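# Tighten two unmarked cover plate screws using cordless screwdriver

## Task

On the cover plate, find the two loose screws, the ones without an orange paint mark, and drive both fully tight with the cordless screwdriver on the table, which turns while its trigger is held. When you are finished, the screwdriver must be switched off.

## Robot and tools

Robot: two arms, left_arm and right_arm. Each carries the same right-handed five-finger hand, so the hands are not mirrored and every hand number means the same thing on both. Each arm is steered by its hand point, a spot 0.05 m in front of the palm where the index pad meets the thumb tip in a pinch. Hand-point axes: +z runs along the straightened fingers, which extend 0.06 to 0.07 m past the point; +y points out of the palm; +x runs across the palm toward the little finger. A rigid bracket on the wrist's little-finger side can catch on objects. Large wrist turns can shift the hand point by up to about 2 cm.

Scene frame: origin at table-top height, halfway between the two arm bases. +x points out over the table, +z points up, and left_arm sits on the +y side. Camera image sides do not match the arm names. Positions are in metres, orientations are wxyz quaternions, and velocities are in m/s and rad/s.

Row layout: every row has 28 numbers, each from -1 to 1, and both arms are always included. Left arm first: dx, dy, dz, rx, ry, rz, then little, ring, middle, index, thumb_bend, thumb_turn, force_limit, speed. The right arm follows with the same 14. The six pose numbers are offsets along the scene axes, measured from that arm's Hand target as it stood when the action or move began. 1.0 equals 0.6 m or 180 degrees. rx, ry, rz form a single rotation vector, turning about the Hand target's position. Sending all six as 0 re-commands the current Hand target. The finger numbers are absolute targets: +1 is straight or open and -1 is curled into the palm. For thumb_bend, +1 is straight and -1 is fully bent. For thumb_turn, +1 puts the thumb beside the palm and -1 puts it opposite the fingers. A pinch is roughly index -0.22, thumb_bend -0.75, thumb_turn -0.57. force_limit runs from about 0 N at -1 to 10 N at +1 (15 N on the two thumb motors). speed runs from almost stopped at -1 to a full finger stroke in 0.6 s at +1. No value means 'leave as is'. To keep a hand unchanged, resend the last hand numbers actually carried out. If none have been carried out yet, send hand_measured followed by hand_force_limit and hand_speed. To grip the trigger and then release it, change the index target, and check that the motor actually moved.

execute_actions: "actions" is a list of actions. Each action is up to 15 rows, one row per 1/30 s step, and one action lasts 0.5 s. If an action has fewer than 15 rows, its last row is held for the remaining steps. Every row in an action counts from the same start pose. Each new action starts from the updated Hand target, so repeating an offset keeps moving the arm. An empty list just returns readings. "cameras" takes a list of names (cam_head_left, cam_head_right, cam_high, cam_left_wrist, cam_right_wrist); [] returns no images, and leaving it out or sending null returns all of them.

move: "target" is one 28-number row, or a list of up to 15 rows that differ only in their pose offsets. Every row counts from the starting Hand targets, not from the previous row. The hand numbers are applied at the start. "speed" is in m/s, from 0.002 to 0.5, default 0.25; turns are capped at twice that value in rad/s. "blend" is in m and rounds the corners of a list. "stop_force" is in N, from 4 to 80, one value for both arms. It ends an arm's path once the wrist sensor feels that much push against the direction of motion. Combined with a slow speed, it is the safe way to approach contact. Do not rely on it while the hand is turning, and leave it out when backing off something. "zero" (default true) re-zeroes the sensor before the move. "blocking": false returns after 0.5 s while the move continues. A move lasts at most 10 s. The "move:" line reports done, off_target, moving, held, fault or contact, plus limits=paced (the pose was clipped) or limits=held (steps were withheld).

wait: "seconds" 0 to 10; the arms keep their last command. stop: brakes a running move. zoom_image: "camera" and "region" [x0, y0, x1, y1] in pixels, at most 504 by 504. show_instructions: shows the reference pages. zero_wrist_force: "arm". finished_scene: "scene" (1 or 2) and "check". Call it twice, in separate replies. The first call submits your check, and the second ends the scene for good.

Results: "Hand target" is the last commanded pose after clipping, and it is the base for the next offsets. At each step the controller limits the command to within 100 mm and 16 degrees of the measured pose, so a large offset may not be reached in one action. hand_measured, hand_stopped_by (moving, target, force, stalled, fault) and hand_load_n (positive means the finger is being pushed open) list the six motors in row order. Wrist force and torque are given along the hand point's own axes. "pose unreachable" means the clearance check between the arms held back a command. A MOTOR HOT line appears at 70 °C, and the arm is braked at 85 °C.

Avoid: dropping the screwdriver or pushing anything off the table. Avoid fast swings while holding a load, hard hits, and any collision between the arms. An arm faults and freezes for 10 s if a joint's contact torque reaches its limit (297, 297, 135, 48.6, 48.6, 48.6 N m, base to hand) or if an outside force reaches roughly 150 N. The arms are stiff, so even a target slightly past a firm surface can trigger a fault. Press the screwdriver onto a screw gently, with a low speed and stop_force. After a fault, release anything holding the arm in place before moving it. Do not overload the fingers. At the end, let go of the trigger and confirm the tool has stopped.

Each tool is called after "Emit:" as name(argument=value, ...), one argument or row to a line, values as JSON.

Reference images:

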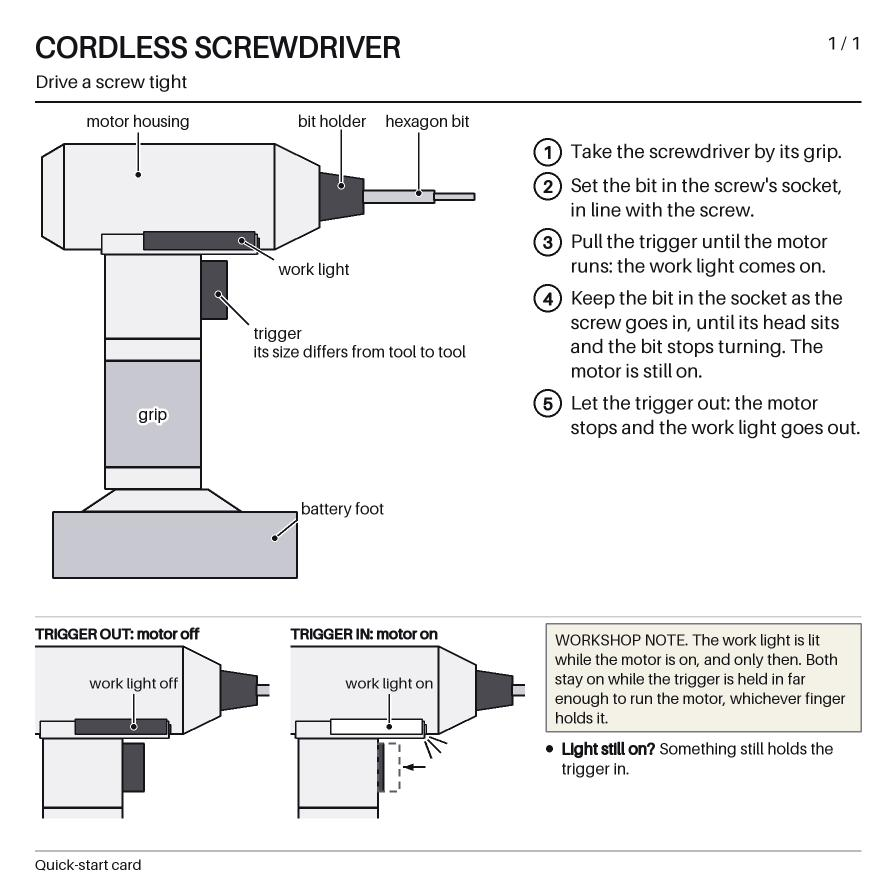

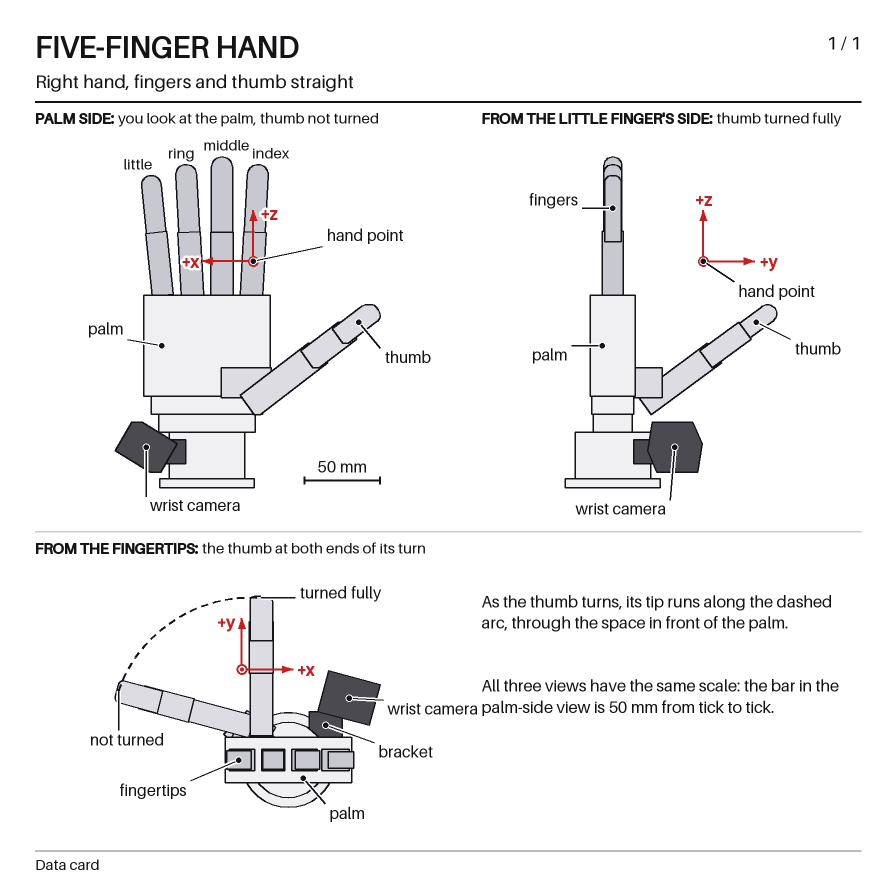

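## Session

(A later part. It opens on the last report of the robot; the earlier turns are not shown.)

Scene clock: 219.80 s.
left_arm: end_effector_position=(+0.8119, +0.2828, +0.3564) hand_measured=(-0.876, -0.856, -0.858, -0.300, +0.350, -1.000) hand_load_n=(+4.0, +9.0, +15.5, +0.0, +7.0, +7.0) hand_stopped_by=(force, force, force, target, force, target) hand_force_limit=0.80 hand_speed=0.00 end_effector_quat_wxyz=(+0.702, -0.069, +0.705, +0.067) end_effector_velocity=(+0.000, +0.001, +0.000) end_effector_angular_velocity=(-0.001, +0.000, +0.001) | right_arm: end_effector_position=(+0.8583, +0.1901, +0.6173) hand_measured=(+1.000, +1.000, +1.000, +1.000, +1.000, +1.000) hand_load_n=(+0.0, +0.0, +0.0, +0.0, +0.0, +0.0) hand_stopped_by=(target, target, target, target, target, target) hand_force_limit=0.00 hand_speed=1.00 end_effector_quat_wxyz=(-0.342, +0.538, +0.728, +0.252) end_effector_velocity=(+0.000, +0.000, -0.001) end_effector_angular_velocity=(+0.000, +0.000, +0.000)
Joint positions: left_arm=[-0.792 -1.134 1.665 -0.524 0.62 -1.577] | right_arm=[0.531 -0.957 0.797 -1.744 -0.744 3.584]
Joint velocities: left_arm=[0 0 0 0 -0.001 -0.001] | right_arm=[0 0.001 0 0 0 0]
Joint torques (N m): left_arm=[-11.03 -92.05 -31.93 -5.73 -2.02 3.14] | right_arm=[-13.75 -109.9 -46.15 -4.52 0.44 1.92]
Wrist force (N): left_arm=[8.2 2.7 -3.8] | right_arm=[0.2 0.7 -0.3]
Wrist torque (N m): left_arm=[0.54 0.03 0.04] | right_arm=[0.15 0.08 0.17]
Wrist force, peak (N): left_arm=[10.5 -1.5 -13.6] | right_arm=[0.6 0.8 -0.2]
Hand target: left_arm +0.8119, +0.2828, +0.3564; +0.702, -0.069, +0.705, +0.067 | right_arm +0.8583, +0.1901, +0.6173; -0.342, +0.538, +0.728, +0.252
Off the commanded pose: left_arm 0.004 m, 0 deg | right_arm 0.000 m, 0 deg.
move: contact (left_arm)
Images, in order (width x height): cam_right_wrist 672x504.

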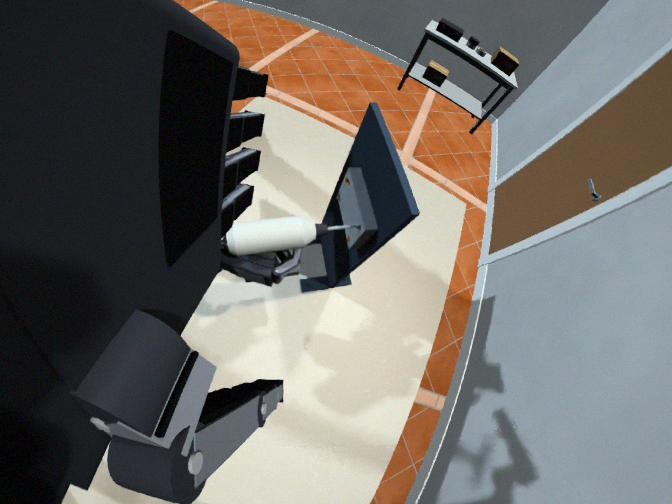

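Emit:
execute_actions(
  actions=[
    [[0,0,0,0,0,0,-0.98,-0.98,-0.98,-0.98,-0.98,-1,0.8,-0.3,0,0,0,0,0,0,1,1,1,1,1,1,0,1]],
    [[0,0,0,0,0,0,-0.98,-0.98,-0.98,-0.98,-0.98,-1,0.8,-0.3,0,0,0,0,0,0,1,1,1,1,1,1,0,1]],
  ],
  cameras=["cam_right_wrist"],
)

Emit:
zoom_image(
  camera="cam_right_wrist",
  region=[337, 210, 372, 245],
)

Emit:
zoom_image(
  camera="cam_right_wrist",
  region=[220, 200, 340, 300],
)

Scene clock: 221.40 s.
left_arm: end_effector_position=(+0.8119, +0.2828, +0.3564) hand_measured=(-0.876, -0.856, -0.858, -0.760, +0.350, -1.000) hand_load_n=(+3.5, +8.5, +15.5, +9.0, +7.0, +6.0) hand_stopped_by=(force, force, force, force, force, target) hand_force_limit=0.80 hand_speed=-0.30 end_effector_quat_wxyz=(+0.702, -0.069, +0.705, +0.067) end_effector_velocity=(+0.000, -0.001, +0.000) end_effector_angular_velocity=(+0.002, +0.000, +0.000) | right_arm: end_effector_position=(+0.8583, +0.1901, +0.6173) hand_measured=(+1.000, +1.000, +1.000, +1.000, +1.000, +1.000) hand_load_n=(+0.0, +0.0, +0.0, +0.0, +0.0, +0.0) hand_stopped_by=(target, target, target, target, target, target) hand_force_limit=0.00 hand_speed=1.00 end_effector_quat_wxyz=(-0.342, +0.538, +0.728, +0.252) end_effector_velocity=(+0.001, +0.000, -0.002) end_effector_angular_velocity=(-0.001, +0.002, +0.000)
Joint positions: left_arm=[-0.792 -1.134 1.665 -0.524 0.62 -1.577] | right_arm=[0.531 -0.957 0.797 -1.744 -0.744 3.584]
Joint velocities: left_arm=[-0.001 0 0 0 0 0.002] | right_arm=[0 0.001 0 0.001 0 0]
Joint torques (N m): left_arm=[-5.76 -88.01 -33.8 -4.62 -1.6 2.97] | right_arm=[-13.61 -109.72 -40.45 -6.7 0.66 1.86]
Wrist force (N): left_arm=[6.2 3.7 -1.3] | right_arm=[0.0 0.6 -0.5]
Wrist torque (N m): left_arm=[0.64 0.05 0.06] | right_arm=[0.14 0.11 0.15]
Wrist force, peak (N): left_arm=[8.0 1.7 -4.7] | right_arm=[0.2 0.9 -0.5]
Hand target: left_arm +0.8119, +0.2828, +0.3564; +0.702, -0.069, +0.705, +0.067 | right_arm +0.8583, +0.1901, +0.6173; -0.342, +0.538, +0.728, +0.252
Off the commanded pose: left_arm 0.000 m, 0 deg | right_arm 0.000 m, 0 deg.
Images, in order (width x height): cam_right_wrist 672x504.

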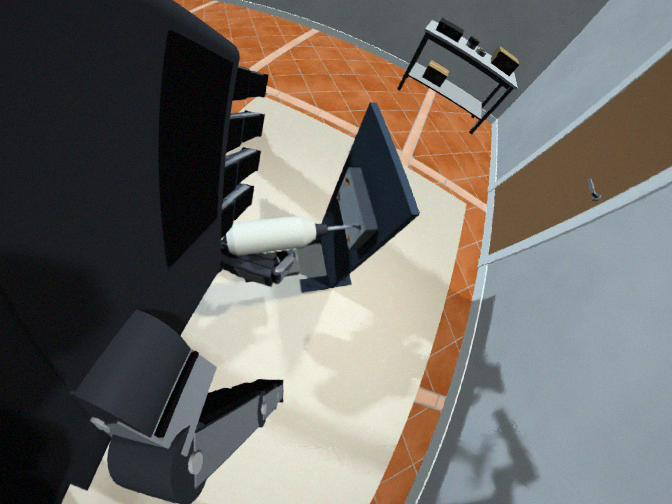

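Scaled by 14.400 from the camera's 672x504 image, which has a finer 960x720 frame.

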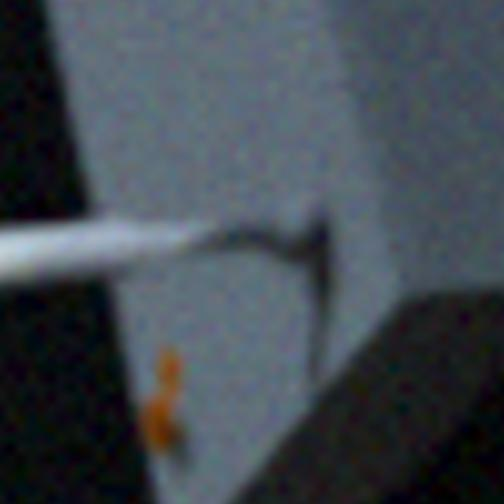

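Scaled by 4.200 from the camera's 672x504 image, which has a finer 960x720 frame.

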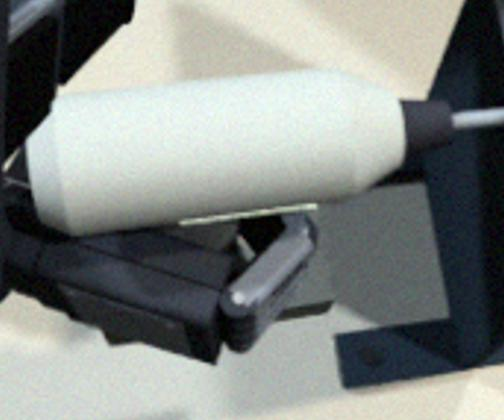

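Emit:
move(
  target=[0.0078,0.0062,0,0,0,0,-0.98,-0.98,-0.98,-0.98,-0.98,-1,0.8,-0.3,0,0,0,0,0,0,1,1,1,1,1,1,0,1],
  speed=0.008,
  stop_force=6,
  cameras=["cam_right_wrist"],
)

Emit:
zoom_image(
  camera="cam_right_wrist",
  region=[337, 210, 372, 245],
)

Scene clock: 223.10 s.
left_arm: end_effector_position=(+0.8137, +0.2842, +0.3564) hand_measured=(-0.876, -0.856, -0.858, -0.760, +0.350, -1.000) hand_load_n=(+2.5, +7.5, +15.0, +9.5, +8.0, +5.5) hand_stopped_by=(force, force, force, force, force, target) hand_force_limit=0.80 hand_speed=-0.30 end_effector_quat_wxyz=(+0.703, -0.069, +0.705, +0.067) end_effector_velocity=(+0.000, +0.000, +0.000) end_effector_angular_velocity=(+0.000, +0.000, +0.000) | right_arm: end_effector_position=(+0.8583, +0.1901, +0.6173) hand_measured=(+1.000, +1.000, +1.000, +1.000, +1.000, +1.000) hand_load_n=(+0.0, +0.0, +0.0, +0.0, +0.0, +0.0) hand_stopped_by=(target, target, target, target, target, target) hand_force_limit=0.00 hand_speed=1.00 end_effector_quat_wxyz=(-0.342, +0.538, +0.728, +0.252) end_effector_velocity=(+0.000, +0.000, +0.001) end_effector_angular_velocity=(+0.000, +0.000, +0.000)
Joint positions: left_arm=[-0.789 -1.133 1.663 -0.523 0.623 -1.577] | right_arm=[0.531 -0.957 0.797 -1.744 -0.744 3.584]
Joint velocities: left_arm=[0 0 0 0 0 -0.001] | right_arm=[0 -0.001 0 0 0 0]
Joint torques (N m): left_arm=[-10.36 -91.43 -31.13 -5.61 -1.57 1.98] | right_arm=[-12.34 -109.75 -41.71 -6.78 1.06 1.76]
Wrist force (N): left_arm=[7.9 2.8 -3.6] | right_arm=[-0.2 0.4 -0.4]
Wrist torque (N m): left_arm=[0.55 0.05 0.03] | right_arm=[0.10 0.13 0.13]
Wrist force, peak (N): left_arm=[9.6 -0.5 -10.5] | right_arm=[-0.1 1.0 -0.4]
Hand target: left_arm +0.8137, +0.2843, +0.3565; +0.703, -0.069, +0.705, +0.067 | right_arm +0.8583, +0.1901, +0.6173; -0.342, +0.538, +0.728, +0.252
Off the commanded pose: left_arm 0.004 m, 0 deg | right_arm 0.000 m, 0 deg.
move: contact (left_arm)
Images, in order (width x height): cam_right_wrist 672x504.

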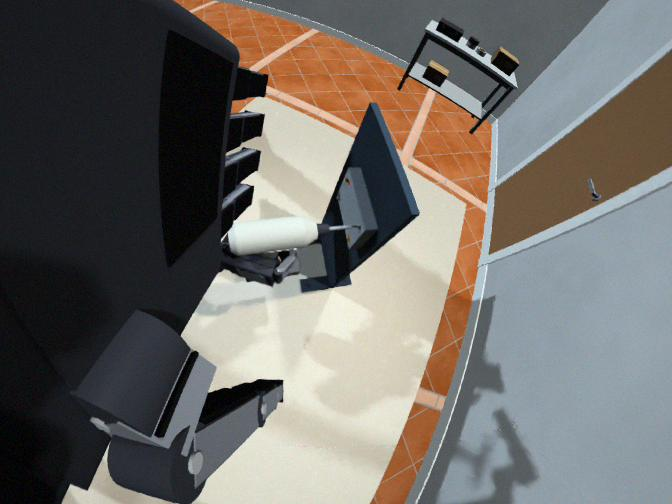

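Scaled by 14.400 from the camera's 672x504 image, which has a finer 960x720 frame.

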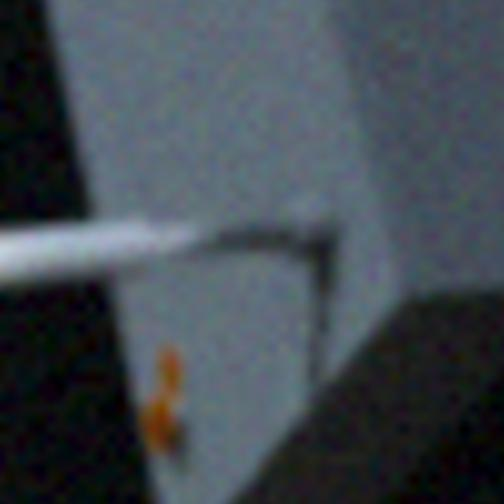

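Emit:
wait(
  seconds=0.7,
  cameras=["cam_right_wrist"],
)

Emit:
zoom_image(
  camera="cam_right_wrist",
  region=[337, 210, 372, 245],
)

Scene clock: 223.93 s.
left_arm: end_effector_position=(+0.8137, +0.2842, +0.3564) hand_measured=(-0.876, -0.856, -0.858, -0.760, +0.350, -1.000) hand_load_n=(+3.0, +7.5, +15.0, +9.0, +7.5, +5.0) hand_stopped_by=(force, force, force, force, force, target) hand_force_limit=0.80 hand_speed=-0.30 end_effector_quat_wxyz=(+0.703, -0.069, +0.705, +0.067) end_effector_velocity=(+0.000, +0.000, +0.000) end_effector_angular_velocity=(+0.001, +0.000, +0.000) | right_arm: end_effector_position=(+0.8583, +0.1901, +0.6173) hand_measured=(+1.000, +1.000, +1.000, +1.000, +1.000, +1.000) hand_load_n=(+0.0, +0.0, +0.0, +0.0, +0.0, +0.0) hand_stopped_by=(target, target, target, target, target, target) hand_force_limit=0.00 hand_speed=1.00 end_effector_quat_wxyz=(-0.342, +0.538, +0.728, +0.252) end_effector_velocity=(+0.001, +0.000, -0.002) end_effector_angular_velocity=(-0.001, +0.001, +0.000)
Joint positions: left_arm=[-0.789 -1.133 1.663 -0.523 0.623 -1.577] | right_arm=[0.531 -0.957 0.797 -1.744 -0.744 3.584]
Joint velocities: left_arm=[0 0 0 -0.001 0 0.001] | right_arm=[0 0.002 0 -0.001 0 0]
Joint torques (N m): left_arm=[-0.86 -90.55 -35.47 -5.14 -1.39 0.45] | right_arm=[-13.7 -109.11 -42.03 -6.6 1.28 1.77]
Wrist force (N): left_arm=[7.4 3.0 -3.2] | right_arm=[0.1 0.6 0.0]
Wrist torque (N m): left_arm=[0.56 0.05 0.04] | right_arm=[0.12 0.08 0.16]
Wrist force, peak (N): left_arm=[7.8 3.1 -3.7] | right_arm=[0.1 0.6 -0.7]
Hand target: left_arm +0.8137, +0.2843, +0.3565; +0.703, -0.069, +0.705, +0.067 | right_arm +0.8583, +0.1901, +0.6173; -0.342, +0.538, +0.728, +0.252
Off the commanded pose: left_arm 0.004 m, 0 deg | right_arm 0.000 m, 0 deg.
wait: 0.70 s; at rest by 0.03 s
Images, in order (width x height): cam_right_wrist 672x504.

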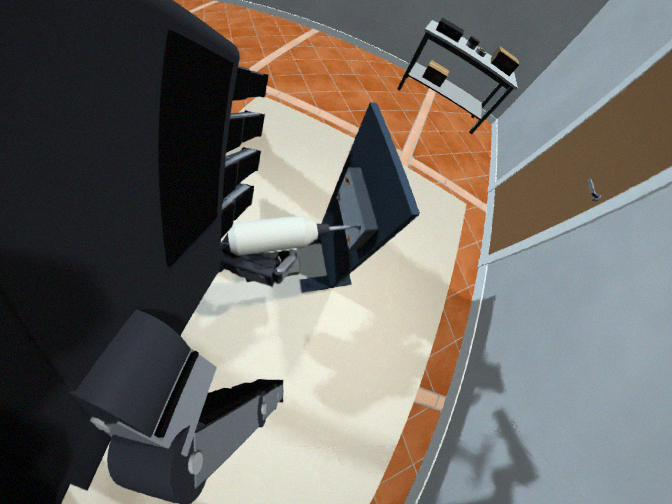

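Scaled by 14.400 from the camera's 672x504 image, which has a finer 960x720 frame.

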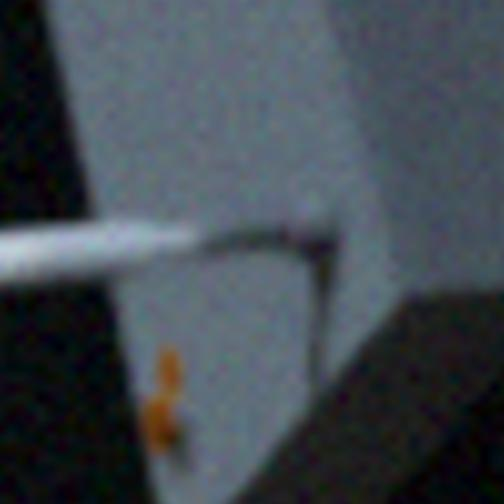

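Emit:
move(
  target=[0,0,0,0,0,0,-0.98,-0.98,-0.98,-0.98,-0.98,-1,0.8,-0.3,0.05,-0.13,-0.3,0.2125,0.0645,0,1,1,1,1,1,1,0,1],
  speed=0.2,
  cameras=["cam_right_wrist"],
)

Emit:
zoom_image(
  camera="cam_right_wrist",
  region=[340, 195, 375, 230],
)

Emit:
zoom_image(
  camera="cam_right_wrist",
  region=[240, 150, 400, 290],
)

Scene clock: 226.90 s.
left_arm: end_effector_position=(+0.8137, +0.2843, +0.3564) hand_measured=(-0.876, -0.856, -0.858, -0.760, +0.350, -1.000) hand_load_n=(+2.5, +7.5, +15.0, +9.5, +8.0, +5.5) hand_stopped_by=(force, force, force, force, force, target) hand_force_limit=0.80 hand_speed=-0.30 end_effector_quat_wxyz=(+0.703, -0.069, +0.705, +0.067) end_effector_velocity=(+0.000, +0.001, +0.000) end_effector_angular_velocity=(-0.001, +0.000, +0.001) | right_arm: end_effector_position=(+0.8882, +0.1119, +0.4376) hand_measured=(+1.000, +1.000, +1.000, +1.000, +1.000, +1.000) hand_load_n=(+0.0, +0.0, +0.0, +0.0, +0.0, +0.0) hand_stopped_by=(target, target, target, target, target, target) hand_force_limit=0.00 hand_speed=1.00 end_effector_quat_wxyz=(+0.569, -0.419, -0.568, -0.421) end_effector_velocity=(+0.000, +0.000, +0.001) end_effector_angular_velocity=(+0.000, -0.001, +0.000)
Joint positions: left_arm=[-0.789 -1.133 1.663 -0.523 0.623 -1.577] | right_arm=[0.369 -0.729 1.164 -3.602 -0.131 4.735]
Joint velocities: left_arm=[0.001 0 0 0 -0.001 -0.001] | right_arm=[0 -0.002 0.001 0.004 0 -0.005]
Joint torques (N m): left_arm=[9.89 -88.6 -47.75 -2.52 0.75 -2.07] | right_arm=[-1.61 -117.45 -31.54 2.32 0.12 -2]
Wrist force (N): left_arm=[7.9 2.6 -3.9] | right_arm=[0.4 0.5 -0.8]
Wrist torque (N m): left_arm=[0.55 0.08 0.02] | right_arm=[0.11 0.22 0.23]
Wrist force, peak (N): left_arm=[8.4 3.0 -3.8] | right_arm=[-1.4 0.8 -1.7]
Hand target: left_arm +0.8137, +0.2843, +0.3565; +0.703, -0.069, +0.705, +0.067 | right_arm +0.8883, +0.1119, +0.4376; +0.569, -0.419, -0.568, -0.421
Off the commanded pose: left_arm 0.000 m, 0 deg | right_arm 0.000 m, 0 deg.
move: done
Images, in order (width x height): cam_right_wrist 672x504.

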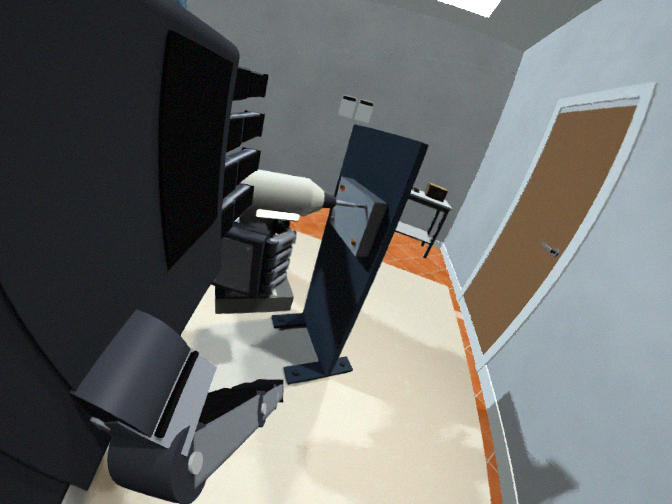

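Scaled by 14.400 from the camera's 672x504 image, which has a finer 960x720 frame.

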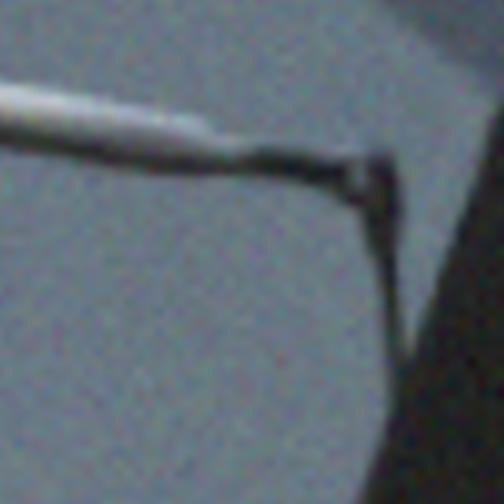

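Scaled by 3.150 from the camera's 672x504 image, which has a finer 960x720 frame.

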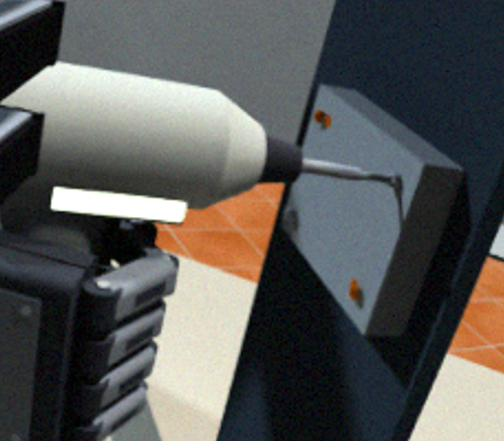

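Emit:
move(
  target=[0.0052,0.0042,0,0,0,0,-0.98,-0.98,-0.98,-0.98,-0.98,-1,0.8,-0.3,0,0,0,0,0,0,1,1,1,1,1,1,0,1],
  speed=0.008,
  stop_force=6,
  cameras=["cam_right_wrist"],
)

Emit:
zoom_image(
  camera="cam_right_wrist",
  region=[340, 195, 375, 230],
)

Scene clock: 228.47 s.
left_arm: end_effector_position=(+0.8149, +0.2853, +0.3566) hand_measured=(-0.876, -0.856, -0.858, -0.760, +0.350, -1.000) hand_load_n=(+2.0, +6.5, +13.5, +9.0, +9.0, +2.5) hand_stopped_by=(force, force, force, force, force, target) hand_force_limit=0.80 hand_speed=-0.30 end_effector_quat_wxyz=(+0.703, -0.069, +0.705, +0.067) end_effector_velocity=(+0.000, +0.001, +0.000) end_effector_angular_velocity=(+0.000, +0.000, +0.001) | right_arm: end_effector_position=(+0.8883, +0.1119, +0.4376) hand_measured=(+1.000, +1.000, +1.000, +1.000, +1.000, +1.000) hand_load_n=(+0.0, +0.0, +0.0, +0.0, +0.0, +0.0) hand_stopped_by=(target, target, target, target, target, target) hand_force_limit=0.00 hand_speed=1.00 end_effector_quat_wxyz=(+0.569, -0.419, -0.568, -0.421) end_effector_velocity=(+0.000, +0.000, -0.001) end_effector_angular_velocity=(-0.001, +0.002, +0.000)
Joint positions: left_arm=[-0.787 -1.132 1.661 -0.523 0.625 -1.577] | right_arm=[0.369 -0.729 1.164 -3.602 -0.131 4.736]
Joint velocities: left_arm=[0.001 0 0 0 0.001 0] | right_arm=[0 0.001 0 0.001 0 0]
Joint torques (N m): left_arm=[2.01 -97.53 -35.65 -5.57 -3.46 -0.98] | right_arm=[-14.75 -98.19 -42.3 -2.64 1.18 1.88]
Wrist force (N): left_arm=[16.6 -4.8 -22.0] | right_arm=[0.1 0.3 -0.8]
Wrist torque (N m): left_arm=[0.70 -0.33 -0.76] | right_arm=[0.07 0.27 0.22]
Wrist force, peak (N): left_arm=[16.6 -4.8 -22.0] | right_arm=[0.4 0.5 -1.2]
Hand target: left_arm +0.8149, +0.2853, +0.3566; +0.703, -0.069, +0.705, +0.067 | right_arm +0.8883, +0.1119, +0.4376; +0.569, -0.419, -0.568, -0.421
Off the commanded pose: left_arm 0.002 m, 0 deg | right_arm 0.000 m, 0 deg.
move: contact (left_arm)
Images, in order (width x height): cam_right_wrist 672x504.

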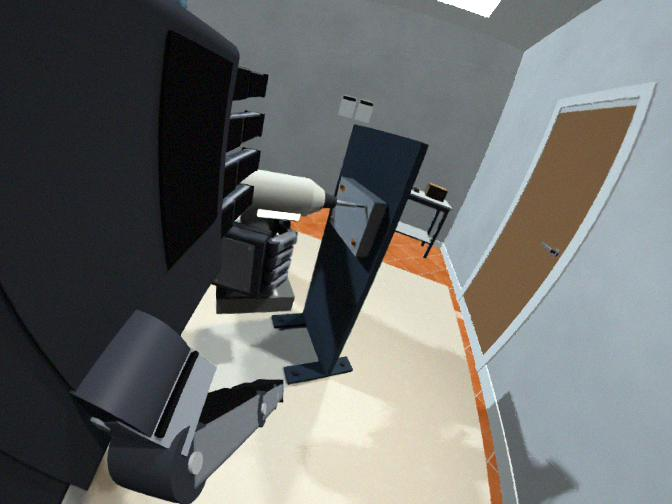

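Scaled by 14.400 from the camera's 672x504 image, which has a finer 960x720 frame.

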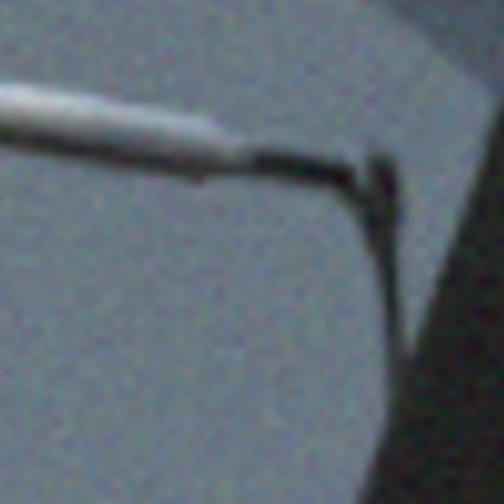

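Emit:
wait(
  seconds=0.6,
  cameras=["cam_right_wrist"],
)

Emit:
zoom_image(
  camera="cam_right_wrist",
  region=[240, 150, 400, 290],
)

Scene clock: 229.30 s.
left_arm: end_effector_position=(+0.8149, +0.2853, +0.3566) hand_measured=(-0.876, -0.856, -0.858, -0.760, +0.350, -1.000) hand_load_n=(+2.0, +7.0, +13.5, +9.5, +9.0, +2.5) hand_stopped_by=(force, force, force, force, force, target) hand_force_limit=0.80 hand_speed=-0.30 end_effector_quat_wxyz=(+0.703, -0.069, +0.705, +0.067) end_effector_velocity=(+0.000, +0.001, +0.000) end_effector_angular_velocity=(+0.000, +0.001, +0.001) | right_arm: end_effector_position=(+0.8883, +0.1119, +0.4376) hand_measured=(+1.000, +1.000, +1.000, +1.000, +1.000, +1.000) hand_load_n=(+0.0, +0.0, +0.5, +0.5, +0.0, +0.5) hand_stopped_by=(target, target, target, target, target, target) hand_force_limit=0.00 hand_speed=1.00 end_effector_quat_wxyz=(+0.569, -0.419, -0.568, -0.421) end_effector_velocity=(+0.000, +0.000, +0.000) end_effector_angular_velocity=(+0.000, -0.001, +0.000)
Joint positions: left_arm=[-0.787 -1.132 1.661 -0.523 0.625 -1.577] | right_arm=[0.369 -0.729 1.164 -3.602 -0.131 4.736]
Joint velocities: left_arm=[0.001 0 0 0.001 0 0] | right_arm=[0 0 0 -0.001 0 0]
Joint torques (N m): left_arm=[7.45 -97.42 -40.39 -5.21 -3.89 -0.53] | right_arm=[-14.52 -97.99 -39.67 -2.01 1.25 1.85]
Wrist force (N): left_arm=[16.6 -5.0 -21.7] | right_arm=[-0.1 0.4 -0.9]
Wrist torque (N m): left_arm=[0.66 -0.33 -0.77] | right_arm=[0.10 0.29 0.20]
Wrist force, peak (N): left_arm=[16.8 -5.3 -21.9] | right_arm=[0.2 0.3 -1.2]
Hand target: left_arm +0.8149, +0.2853, +0.3566; +0.703, -0.069, +0.705, +0.067 | right_arm +0.8883, +0.1119, +0.4376; +0.569, -0.419, -0.568, -0.421
Off the commanded pose: left_arm 0.002 m, 0 deg | right_arm 0.000 m, 0 deg.
wait: 0.60 s; at rest from the start
Images, in order (width x height): cam_right_wrist 672x504.

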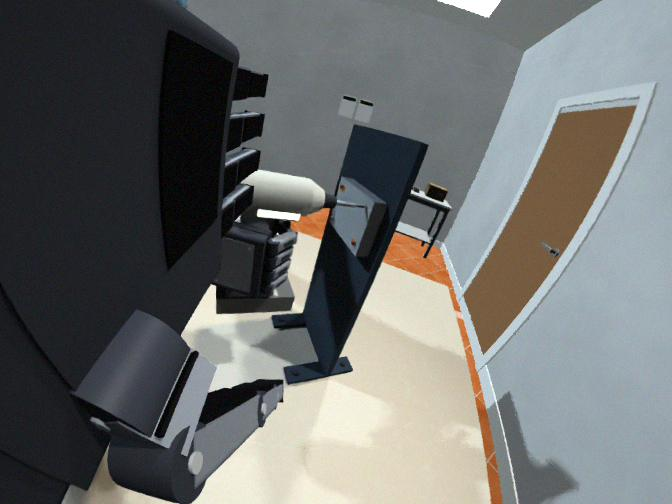

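Scaled by 3.150 from the camera's 672x504 image, which has a finer 960x720 frame.

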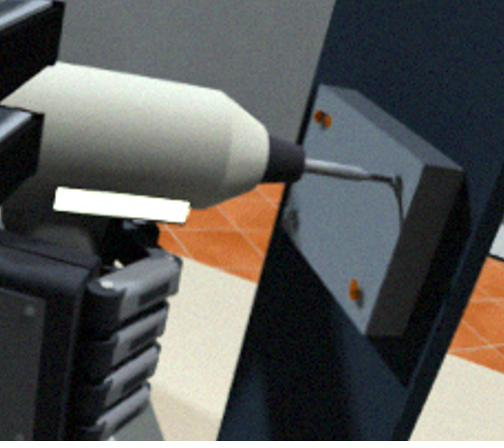

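Emit:
execute_actions(
  actions=[
    [[0,0,0,0,0,0,-0.98,-0.98,-0.98,-0.3,-0.98,-1,0.8,0,0,0,0,0,0,0,1,1,1,1,1,1,0,1]],
    [[0,0,0,0,0,0,-0.98,-0.98,-0.98,-0.3,-0.98,-1,0.8,0,0,0,0,0,0,0,1,1,1,1,1,1,0,1]],
  ],
  cameras=["cam_right_wrist"],
)

Emit:
zoom_image(
  camera="cam_right_wrist",
  region=[240, 150, 400, 290],
)

Scene clock: 232.33 s.
left_arm: end_effector_position=(+0.8149, +0.2853, +0.3566) hand_measured=(-0.876, -0.856, -0.858, -0.300, +0.350, -1.000) hand_load_n=(+2.0, +7.0, +15.0, +0.0, +8.0, +4.5) hand_stopped_by=(force, force, force, target, force, target) hand_force_limit=0.80 hand_speed=0.00 end_effector_quat_wxyz=(+0.703, -0.069, +0.705, +0.067) end_effector_velocity=(+0.000, +0.000, +0.000) end_effector_angular_velocity=(+0.000, +0.000, +0.000) | right_arm: end_effector_position=(+0.8883, +0.1119, +0.4376) hand_measured=(+1.000, +1.000, +1.000, +1.000, +1.000, +1.000) hand_load_n=(+0.0, +0.0, +0.5, +0.0, +0.0, +0.0) hand_stopped_by=(target, target, target, target, target, target) hand_force_limit=0.00 hand_speed=1.00 end_effector_quat_wxyz=(+0.569, -0.419, -0.568, -0.421) end_effector_velocity=(+0.000, +0.000, +0.000) end_effector_angular_velocity=(+0.000, +0.000, +0.000)
Joint positions: left_arm=[-0.787 -1.132 1.661 -0.523 0.625 -1.577] | right_arm=[0.369 -0.729 1.164 -3.602 -0.131 4.736]
Joint velocities: left_arm=[-0.001 0 0 0 0 0] | right_arm=[0 0 0 -0.001 0 0]
Joint torques (N m): left_arm=[-12.58 -78.22 -48.77 -4.17 1.56 -1.12] | right_arm=[-14.07 -98.44 -33.97 -0.26 1.14 1.73]
Wrist force (N): left_arm=[6.1 3.6 -1.7] | right_arm=[-0.1 0.3 -0.8]
Wrist torque (N m): left_arm=[0.45 -0.04 0.05] | right_arm=[0.07 0.29 0.20]
Wrist force, peak (N): left_arm=[17.3 -5.4 -21.6] | right_arm=[0.4 0.4 -1.4]
Hand target: left_arm +0.8149, +0.2853, +0.3566; +0.703, -0.069, +0.705, +0.067 | right_arm +0.8883, +0.1119, +0.4376; +0.569, -0.419, -0.568, -0.421
Off the commanded pose: left_arm 0.000 m, 0 deg | right_arm 0.000 m, 0 deg.
Images, in order (width x height): cam_right_wrist 672x504.

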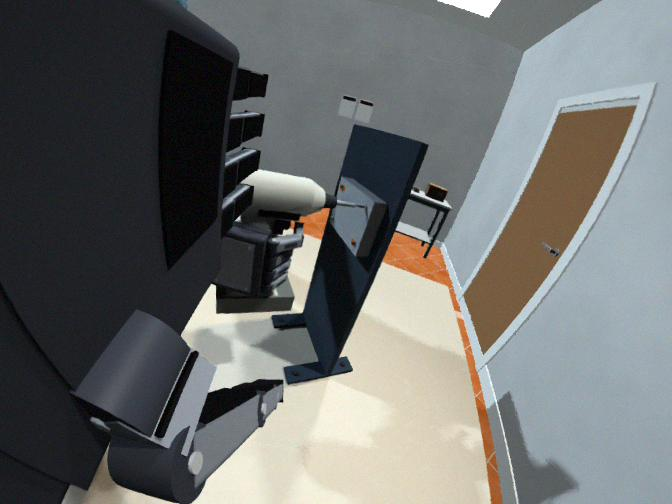

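Scaled by 3.150 from the camera's 672x504 image, which has a finer 960x720 frame.

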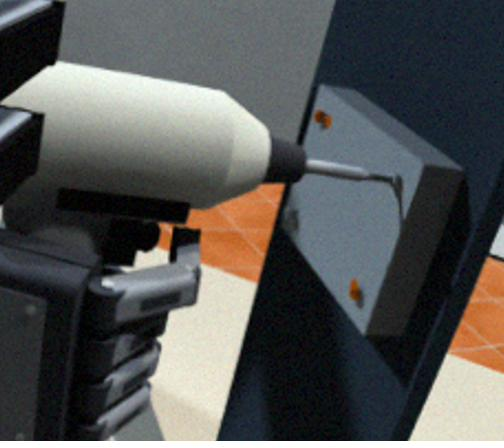

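Emit:
move(
  target=[-0.0587,-0.0467,0,0,0,0,-0.98,-0.98,-0.98,-0.3,-0.98,-1,0.8,0,0,0,0,0,0,0,1,1,1,1,1,1,0,1],
  speed=0.04,
  cameras=["cam_right_wrist"],
)

Emit:
zoom_image(
  camera="cam_right_wrist",
  region=[320, 170, 400, 250],
)

Scene clock: 233.87 s.
left_arm: end_effector_position=(+0.7795, +0.2572, +0.3566) hand_measured=(-0.876, -0.856, -0.858, -0.300, +0.350, -1.000) hand_load_n=(+2.0, +7.5, +15.5, +0.0, +7.5, +5.5) hand_stopped_by=(force, force, force, target, force, target) hand_force_limit=0.80 hand_speed=0.00 end_effector_quat_wxyz=(+0.703, -0.069, +0.705, +0.067) end_effector_velocity=(+0.001, +0.001, +0.000) end_effector_angular_velocity=(+0.000, +0.000, -0.001) | right_arm: end_effector_position=(+0.8883, +0.1119, +0.4376) hand_measured=(+1.000, +1.000, +1.000, +1.000, +1.000, +1.000) hand_load_n=(+0.0, +0.0, +0.0, +0.0, +0.0, +0.0) hand_stopped_by=(target, target, target, target, target, target) hand_force_limit=0.00 hand_speed=1.00 end_effector_quat_wxyz=(+0.569, -0.419, -0.568, -0.421) end_effector_velocity=(+0.000, +0.000, -0.001) end_effector_angular_velocity=(+0.000, +0.001, +0.000)
Joint positions: left_arm=[-0.847 -1.154 1.695 -0.534 0.565 -1.578] | right_arm=[0.369 -0.729 1.164 -3.602 -0.131 4.736]
Joint velocities: left_arm=[0.003 0 0 0 0.004 0] | right_arm=[0 0.001 0 0 0 0]
Joint torques (N m): left_arm=[5.82 -60.49 -47.55 -3.39 3.3 -2.92] | right_arm=[-13.33 -99.35 -33.95 0.63 1.16 1.85]
Wrist force (N): left_arm=[6.2 3.3 -1.0] | right_arm=[0.1 0.4 -0.9]
Wrist torque (N m): left_arm=[0.58 0.01 0.08] | right_arm=[0.10 0.27 0.22]
Wrist force, peak (N): left_arm=[6.8 3.0 -0.9] | right_arm=[0.1 0.6 -1.3]
Hand target: left_arm +0.7796, +0.2573, +0.3566; +0.703, -0.069, +0.705, +0.067 | right_arm +0.8883, +0.1119, +0.4376; +0.569, -0.419, -0.568, -0.421
Off the commanded pose: left_arm 0.000 m, 0 deg | right_arm 0.000 m, 0 deg.
move: done
Images, in order (width x height): cam_right_wrist 672x504.

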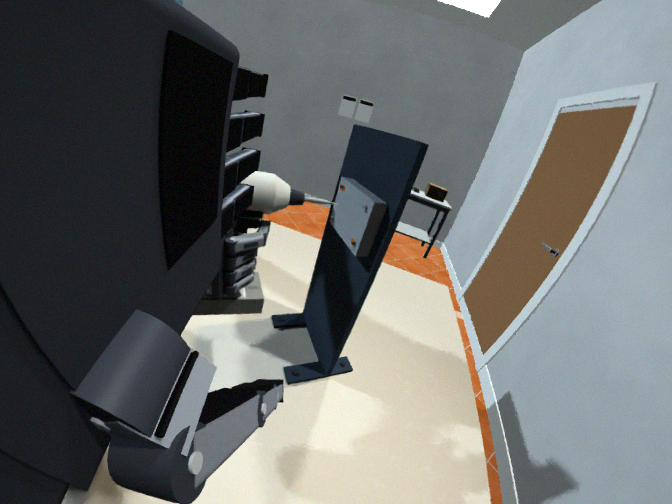

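Scaled by 6.300 from the camera's 672x504 image, which has a finer 960x720 frame.

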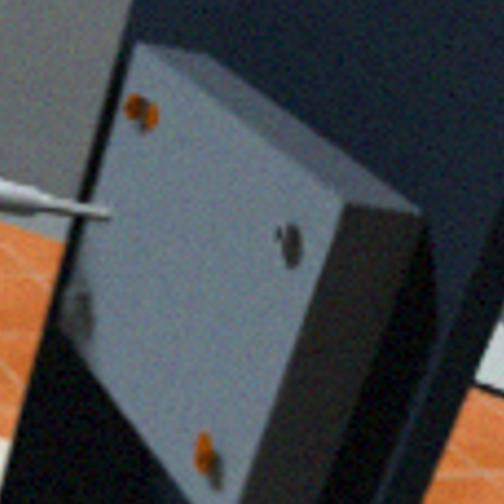

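Emit:
zoom_image(
  camera="cam_right_wrist",
  region=[328, 180, 378, 230],
)

Emit:
zoom_image(
  camera="cam_right_wrist",
  region=[328, 210, 378, 260],
)

Scaled by 10.080 from the camera's 672x504 image, which has a finer 960x720 frame.

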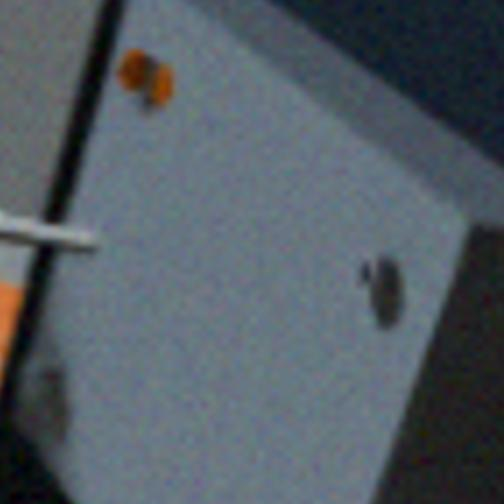

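Scaled by 10.080 from the camera's 672x504 image, which has a finer 960x720 frame.

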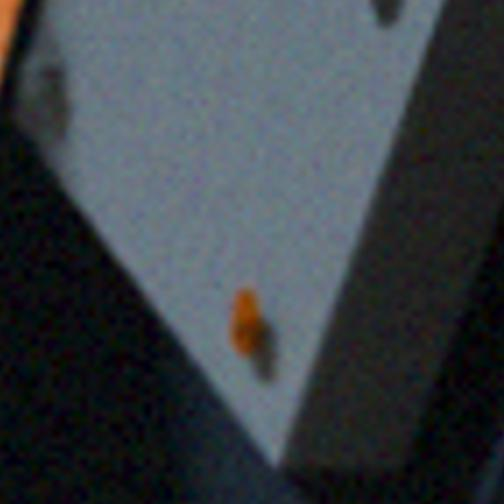

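Emit:
move(
  target=[-0.0933,0.1175,-0.0967,0,0,0,-0.98,-0.98,-0.98,-0.3,-0.98,-1,0.8,0,0,0,0,0,0,0,1,1,1,1,1,1,0,1],
  speed=0.1,
  cameras=["cam_right_wrist","cam_head_left"],
)

Emit:
zoom_image(
  camera="cam_right_wrist",
  region=[310, 180, 380, 250],
)

Scene clock: 235.87 s.
left_arm: end_effector_position=(+0.7237, +0.3280, +0.2989) hand_measured=(-0.876, -0.856, -0.858, -0.300, +0.350, -1.000) hand_load_n=(+2.5, +7.5, +15.5, +0.0, +7.5, +5.0) hand_stopped_by=(force, force, force, target, force, target) hand_force_limit=0.80 hand_speed=0.00 end_effector_quat_wxyz=(+0.703, -0.069, +0.705, +0.067) end_effector_velocity=(+0.000, +0.000, +0.000) end_effector_angular_velocity=(-0.002, +0.000, +0.000) | right_arm: end_effector_position=(+0.8883, +0.1119, +0.4376) hand_measured=(+1.000, +1.000, +1.000, +1.000, +1.000, +1.000) hand_load_n=(+0.0, +0.0, +0.0, +0.0, +0.0, +0.0) hand_stopped_by=(target, target, target, target, target, target) hand_force_limit=0.00 hand_speed=1.00 end_effector_quat_wxyz=(+0.569, -0.419, -0.568, -0.421) end_effector_velocity=(+0.000, +0.000, +0.001) end_effector_angular_velocity=(+0.000, +0.000, +0.000)
Joint positions: left_arm=[-0.835 -1.218 1.914 -0.69 0.578 -1.578] | right_arm=[0.369 -0.729 1.164 -3.602 -0.131 4.736]
Joint velocities: left_arm=[0 0 0 0 0 -0.002] | right_arm=[0 -0.001 0 0 0 0]
Joint torques (N m): left_arm=[-13 -41.84 -47.49 1.12 -0.83 3.29] | right_arm=[-12.72 -100.69 -34.61 1.53 1.25 1.78]
Wrist force (N): left_arm=[5.9 3.2 -1.2] | right_arm=[0.1 0.1 -0.8]
Wrist torque (N m): left_arm=[0.60 0.07 0.06] | right_arm=[0.05 0.28 0.21]
Wrist force, peak (N): left_arm=[7.4 4.6 -1.8] | right_arm=[0.1 0.7 -1.3]
Hand target: left_arm +0.7237, +0.3279, +0.2988; +0.703, -0.069, +0.705, +0.067 | right_arm +0.8883, +0.1119, +0.4376; +0.569, -0.419, -0.568, -0.421
Off the commanded pose: left_arm 0.000 m, 0 deg | right_arm 0.000 m, 0 deg.
move: done
Images, in order (width x height): cam_head_left 896x504, cam_right_wrist 672x504.

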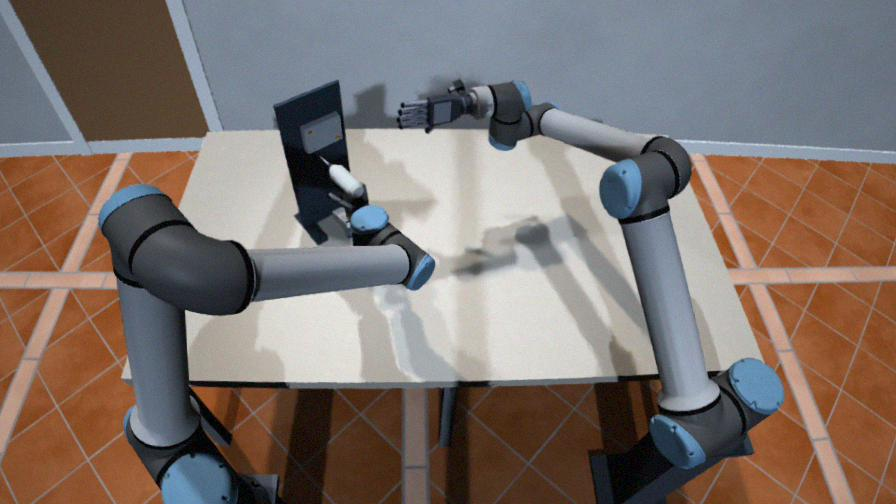

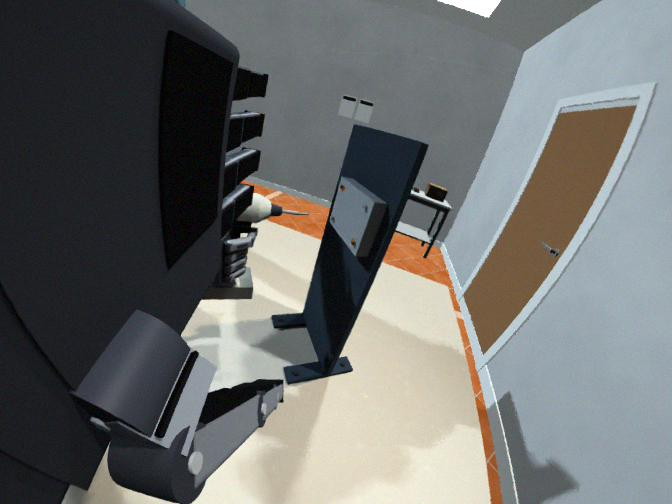

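Scaled by 7.200 from the camera's 672x504 image, which has a finer 960x720 frame.

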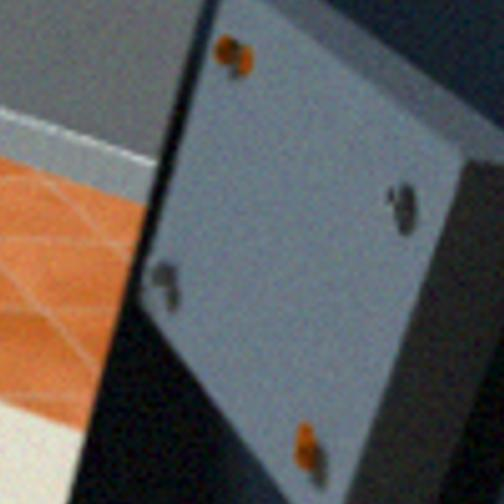

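Emit:
move(
  target=[0,0,0,0,0,0,-0.98,-0.98,-0.98,-0.3,-0.98,-1,0.8,0,-0.0667,0.0833,-0.06,0,0,0,1,1,1,1,1,1,0,1],
  speed=0.15,
  cameras=["cam_right_wrist"],
)

Emit:
zoom_image(
  camera="cam_right_wrist",
  region=[310, 180, 380, 250],
)

Scene clock: 236.87 s.
left_arm: end_effector_position=(+0.7237, +0.3279, +0.2988) hand_measured=(-0.876, -0.856, -0.858, -0.300, +0.350, -1.000) hand_load_n=(+2.0, +7.5, +15.5, +0.0, +7.5, +5.5) hand_stopped_by=(force, force, force, target, force, target) hand_force_limit=0.80 hand_speed=0.00 end_effector_quat_wxyz=(+0.703, -0.069, +0.705, +0.067) end_effector_velocity=(+0.000, +0.000, +0.000) end_effector_angular_velocity=(+0.001, +0.000, +0.000) | right_arm: end_effector_position=(+0.8482, +0.1619, +0.4015) hand_measured=(+1.000, +1.000, +1.000, +1.000, +1.000, +1.000) hand_load_n=(+0.0, +0.0, +0.0, +0.0, +0.0, +0.0) hand_stopped_by=(target, target, target, target, target, target) hand_force_limit=0.00 hand_speed=1.00 end_effector_quat_wxyz=(+0.569, -0.419, -0.568, -0.421) end_effector_velocity=(+0.001, -0.002, +0.001) end_effector_angular_velocity=(-0.001, +0.002, +0.001)
Joint positions: left_arm=[-0.835 -1.218 1.914 -0.69 0.578 -1.578] | right_arm=[0.433 -0.706 1.191 -3.643 -0.196 4.727]
Joint velocities: left_arm=[0 0 0 0.001 0 0.001] | right_arm=[-0.002 -0.001 0 0.004 0.003 0.001]
Joint torques (N m): left_arm=[-14.87 -44.83 -48.23 1.22 -1.62 -2.11] | right_arm=[-12.79 -113.77 -43.14 1.66 2.01 1.97]
Wrist force (N): left_arm=[5.7 3.0 -1.2] | right_arm=[-0.2 0.4 -1.3]
Wrist torque (N m): left_arm=[0.58 0.09 0.04] | right_arm=[0.11 0.31 0.20]
Wrist force, peak (N): left_arm=[6.2 3.5 -0.9] | right_arm=[0.9 0.9 -2.8]
Hand target: left_arm +0.7237, +0.3279, +0.2988; +0.703, -0.069, +0.705, +0.067 | right_arm +0.8483, +0.1619, +0.4016; +0.569, -0.419, -0.568, -0.421
Off the commanded pose: left_arm 0.000 m, 0 deg | right_arm 0.000 m, 0 deg.
move: done
Images, in order (width x height): cam_right_wrist 672x504.

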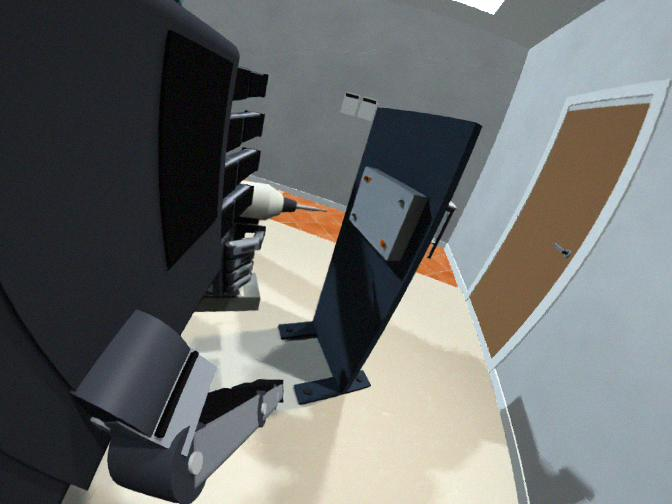

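Scaled by 7.200 from the camera's 672x504 image, which has a finer 960x720 frame.

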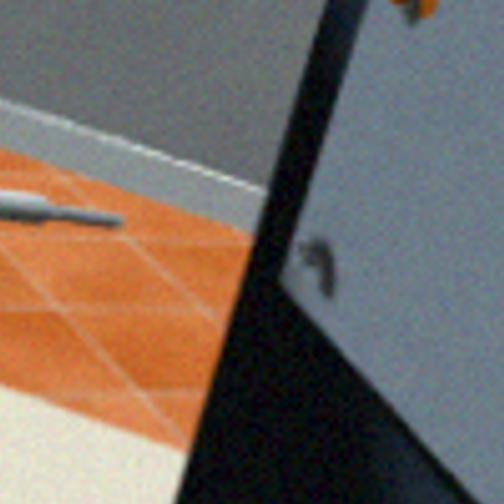

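Emit:
move(
  target=[0.0313,0.0249,0,0,0,0,-0.98,-0.98,-0.98,-0.3,-0.98,-1,0.8,0,0,0,0,0,0,0,1,1,1,1,1,1,0,1],
  speed=0.05,
  cameras=["cam_right_wrist"],
)

Emit:
zoom_image(
  camera="cam_right_wrist",
  region=[325, 195, 360, 230],
)

Scene clock: 237.70 s.
left_arm: end_effector_position=(+0.7427, +0.3428, +0.2988) hand_measured=(-0.876, -0.856, -0.858, -0.300, +0.350, -1.000) hand_load_n=(+2.0, +7.5, +15.5, +0.0, +7.5, +5.5) hand_stopped_by=(force, force, force, target, force, target) hand_force_limit=0.80 hand_speed=0.00 end_effector_quat_wxyz=(+0.703, -0.069, +0.705, +0.067) end_effector_velocity=(-0.002, -0.004, +0.000) end_effector_angular_velocity=(+0.000, +0.000, +0.000) | right_arm: end_effector_position=(+0.8483, +0.1619, +0.4016) hand_measured=(+1.000, +1.000, +1.000, +1.000, +1.000, +1.000) hand_load_n=(+0.0, +0.0, +0.0, +0.0, +0.0, +0.0) hand_stopped_by=(target, target, target, target, target, target) hand_force_limit=0.00 hand_speed=1.00 end_effector_quat_wxyz=(+0.569, -0.419, -0.568, -0.421) end_effector_velocity=(+0.000, +0.000, +0.000) end_effector_angular_velocity=(+0.000, +0.000, +0.000)
Joint positions: left_arm=[-0.798 -1.205 1.896 -0.684 0.614 -1.578] | right_arm=[0.433 -0.706 1.191 -3.643 -0.196 4.727]
Joint velocities: left_arm=[-0.007 0 0.001 0 -0.006 0] | right_arm=[0 0 0 0 0 0]
Joint torques (N m): left_arm=[-8.96 -72.92 -24.89 -0.62 -2.82 4.25] | right_arm=[-14.92 -118.18 -41.91 1.79 -0.23 1.49]
Wrist force (N): left_arm=[5.8 3.2 -1.1] | right_arm=[0.2 0.5 -1.1]
Wrist torque (N m): left_arm=[0.60 0.07 0.05] | right_arm=[0.11 0.24 0.22]
Wrist force, peak (N): left_arm=[6.1 3.4 -1.2] | right_arm=[-0.1 0.3 -1.4]
Hand target: left_arm +0.7425, +0.3428, +0.2988; +0.703, -0.069, +0.705, +0.067 | right_arm +0.8483, +0.1619, +0.4016; +0.569, -0.419, -0.568, -0.421
Off the commanded pose: left_arm 0.000 m, 0 deg | right_arm 0.000 m, 0 deg.
move: done
Images, in order (width x height): cam_right_wrist 672x504.

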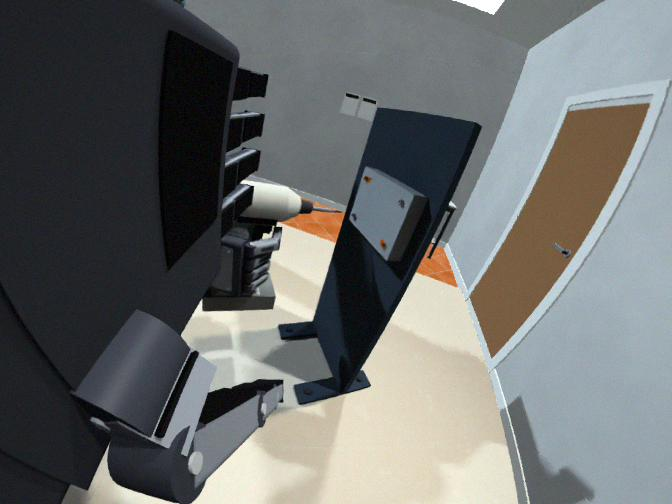

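Scaled by 14.400 from the camera's 672x504 image, which has a finer 960x720 frame.

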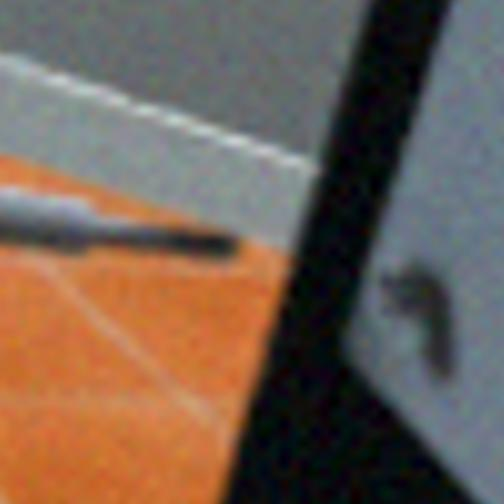

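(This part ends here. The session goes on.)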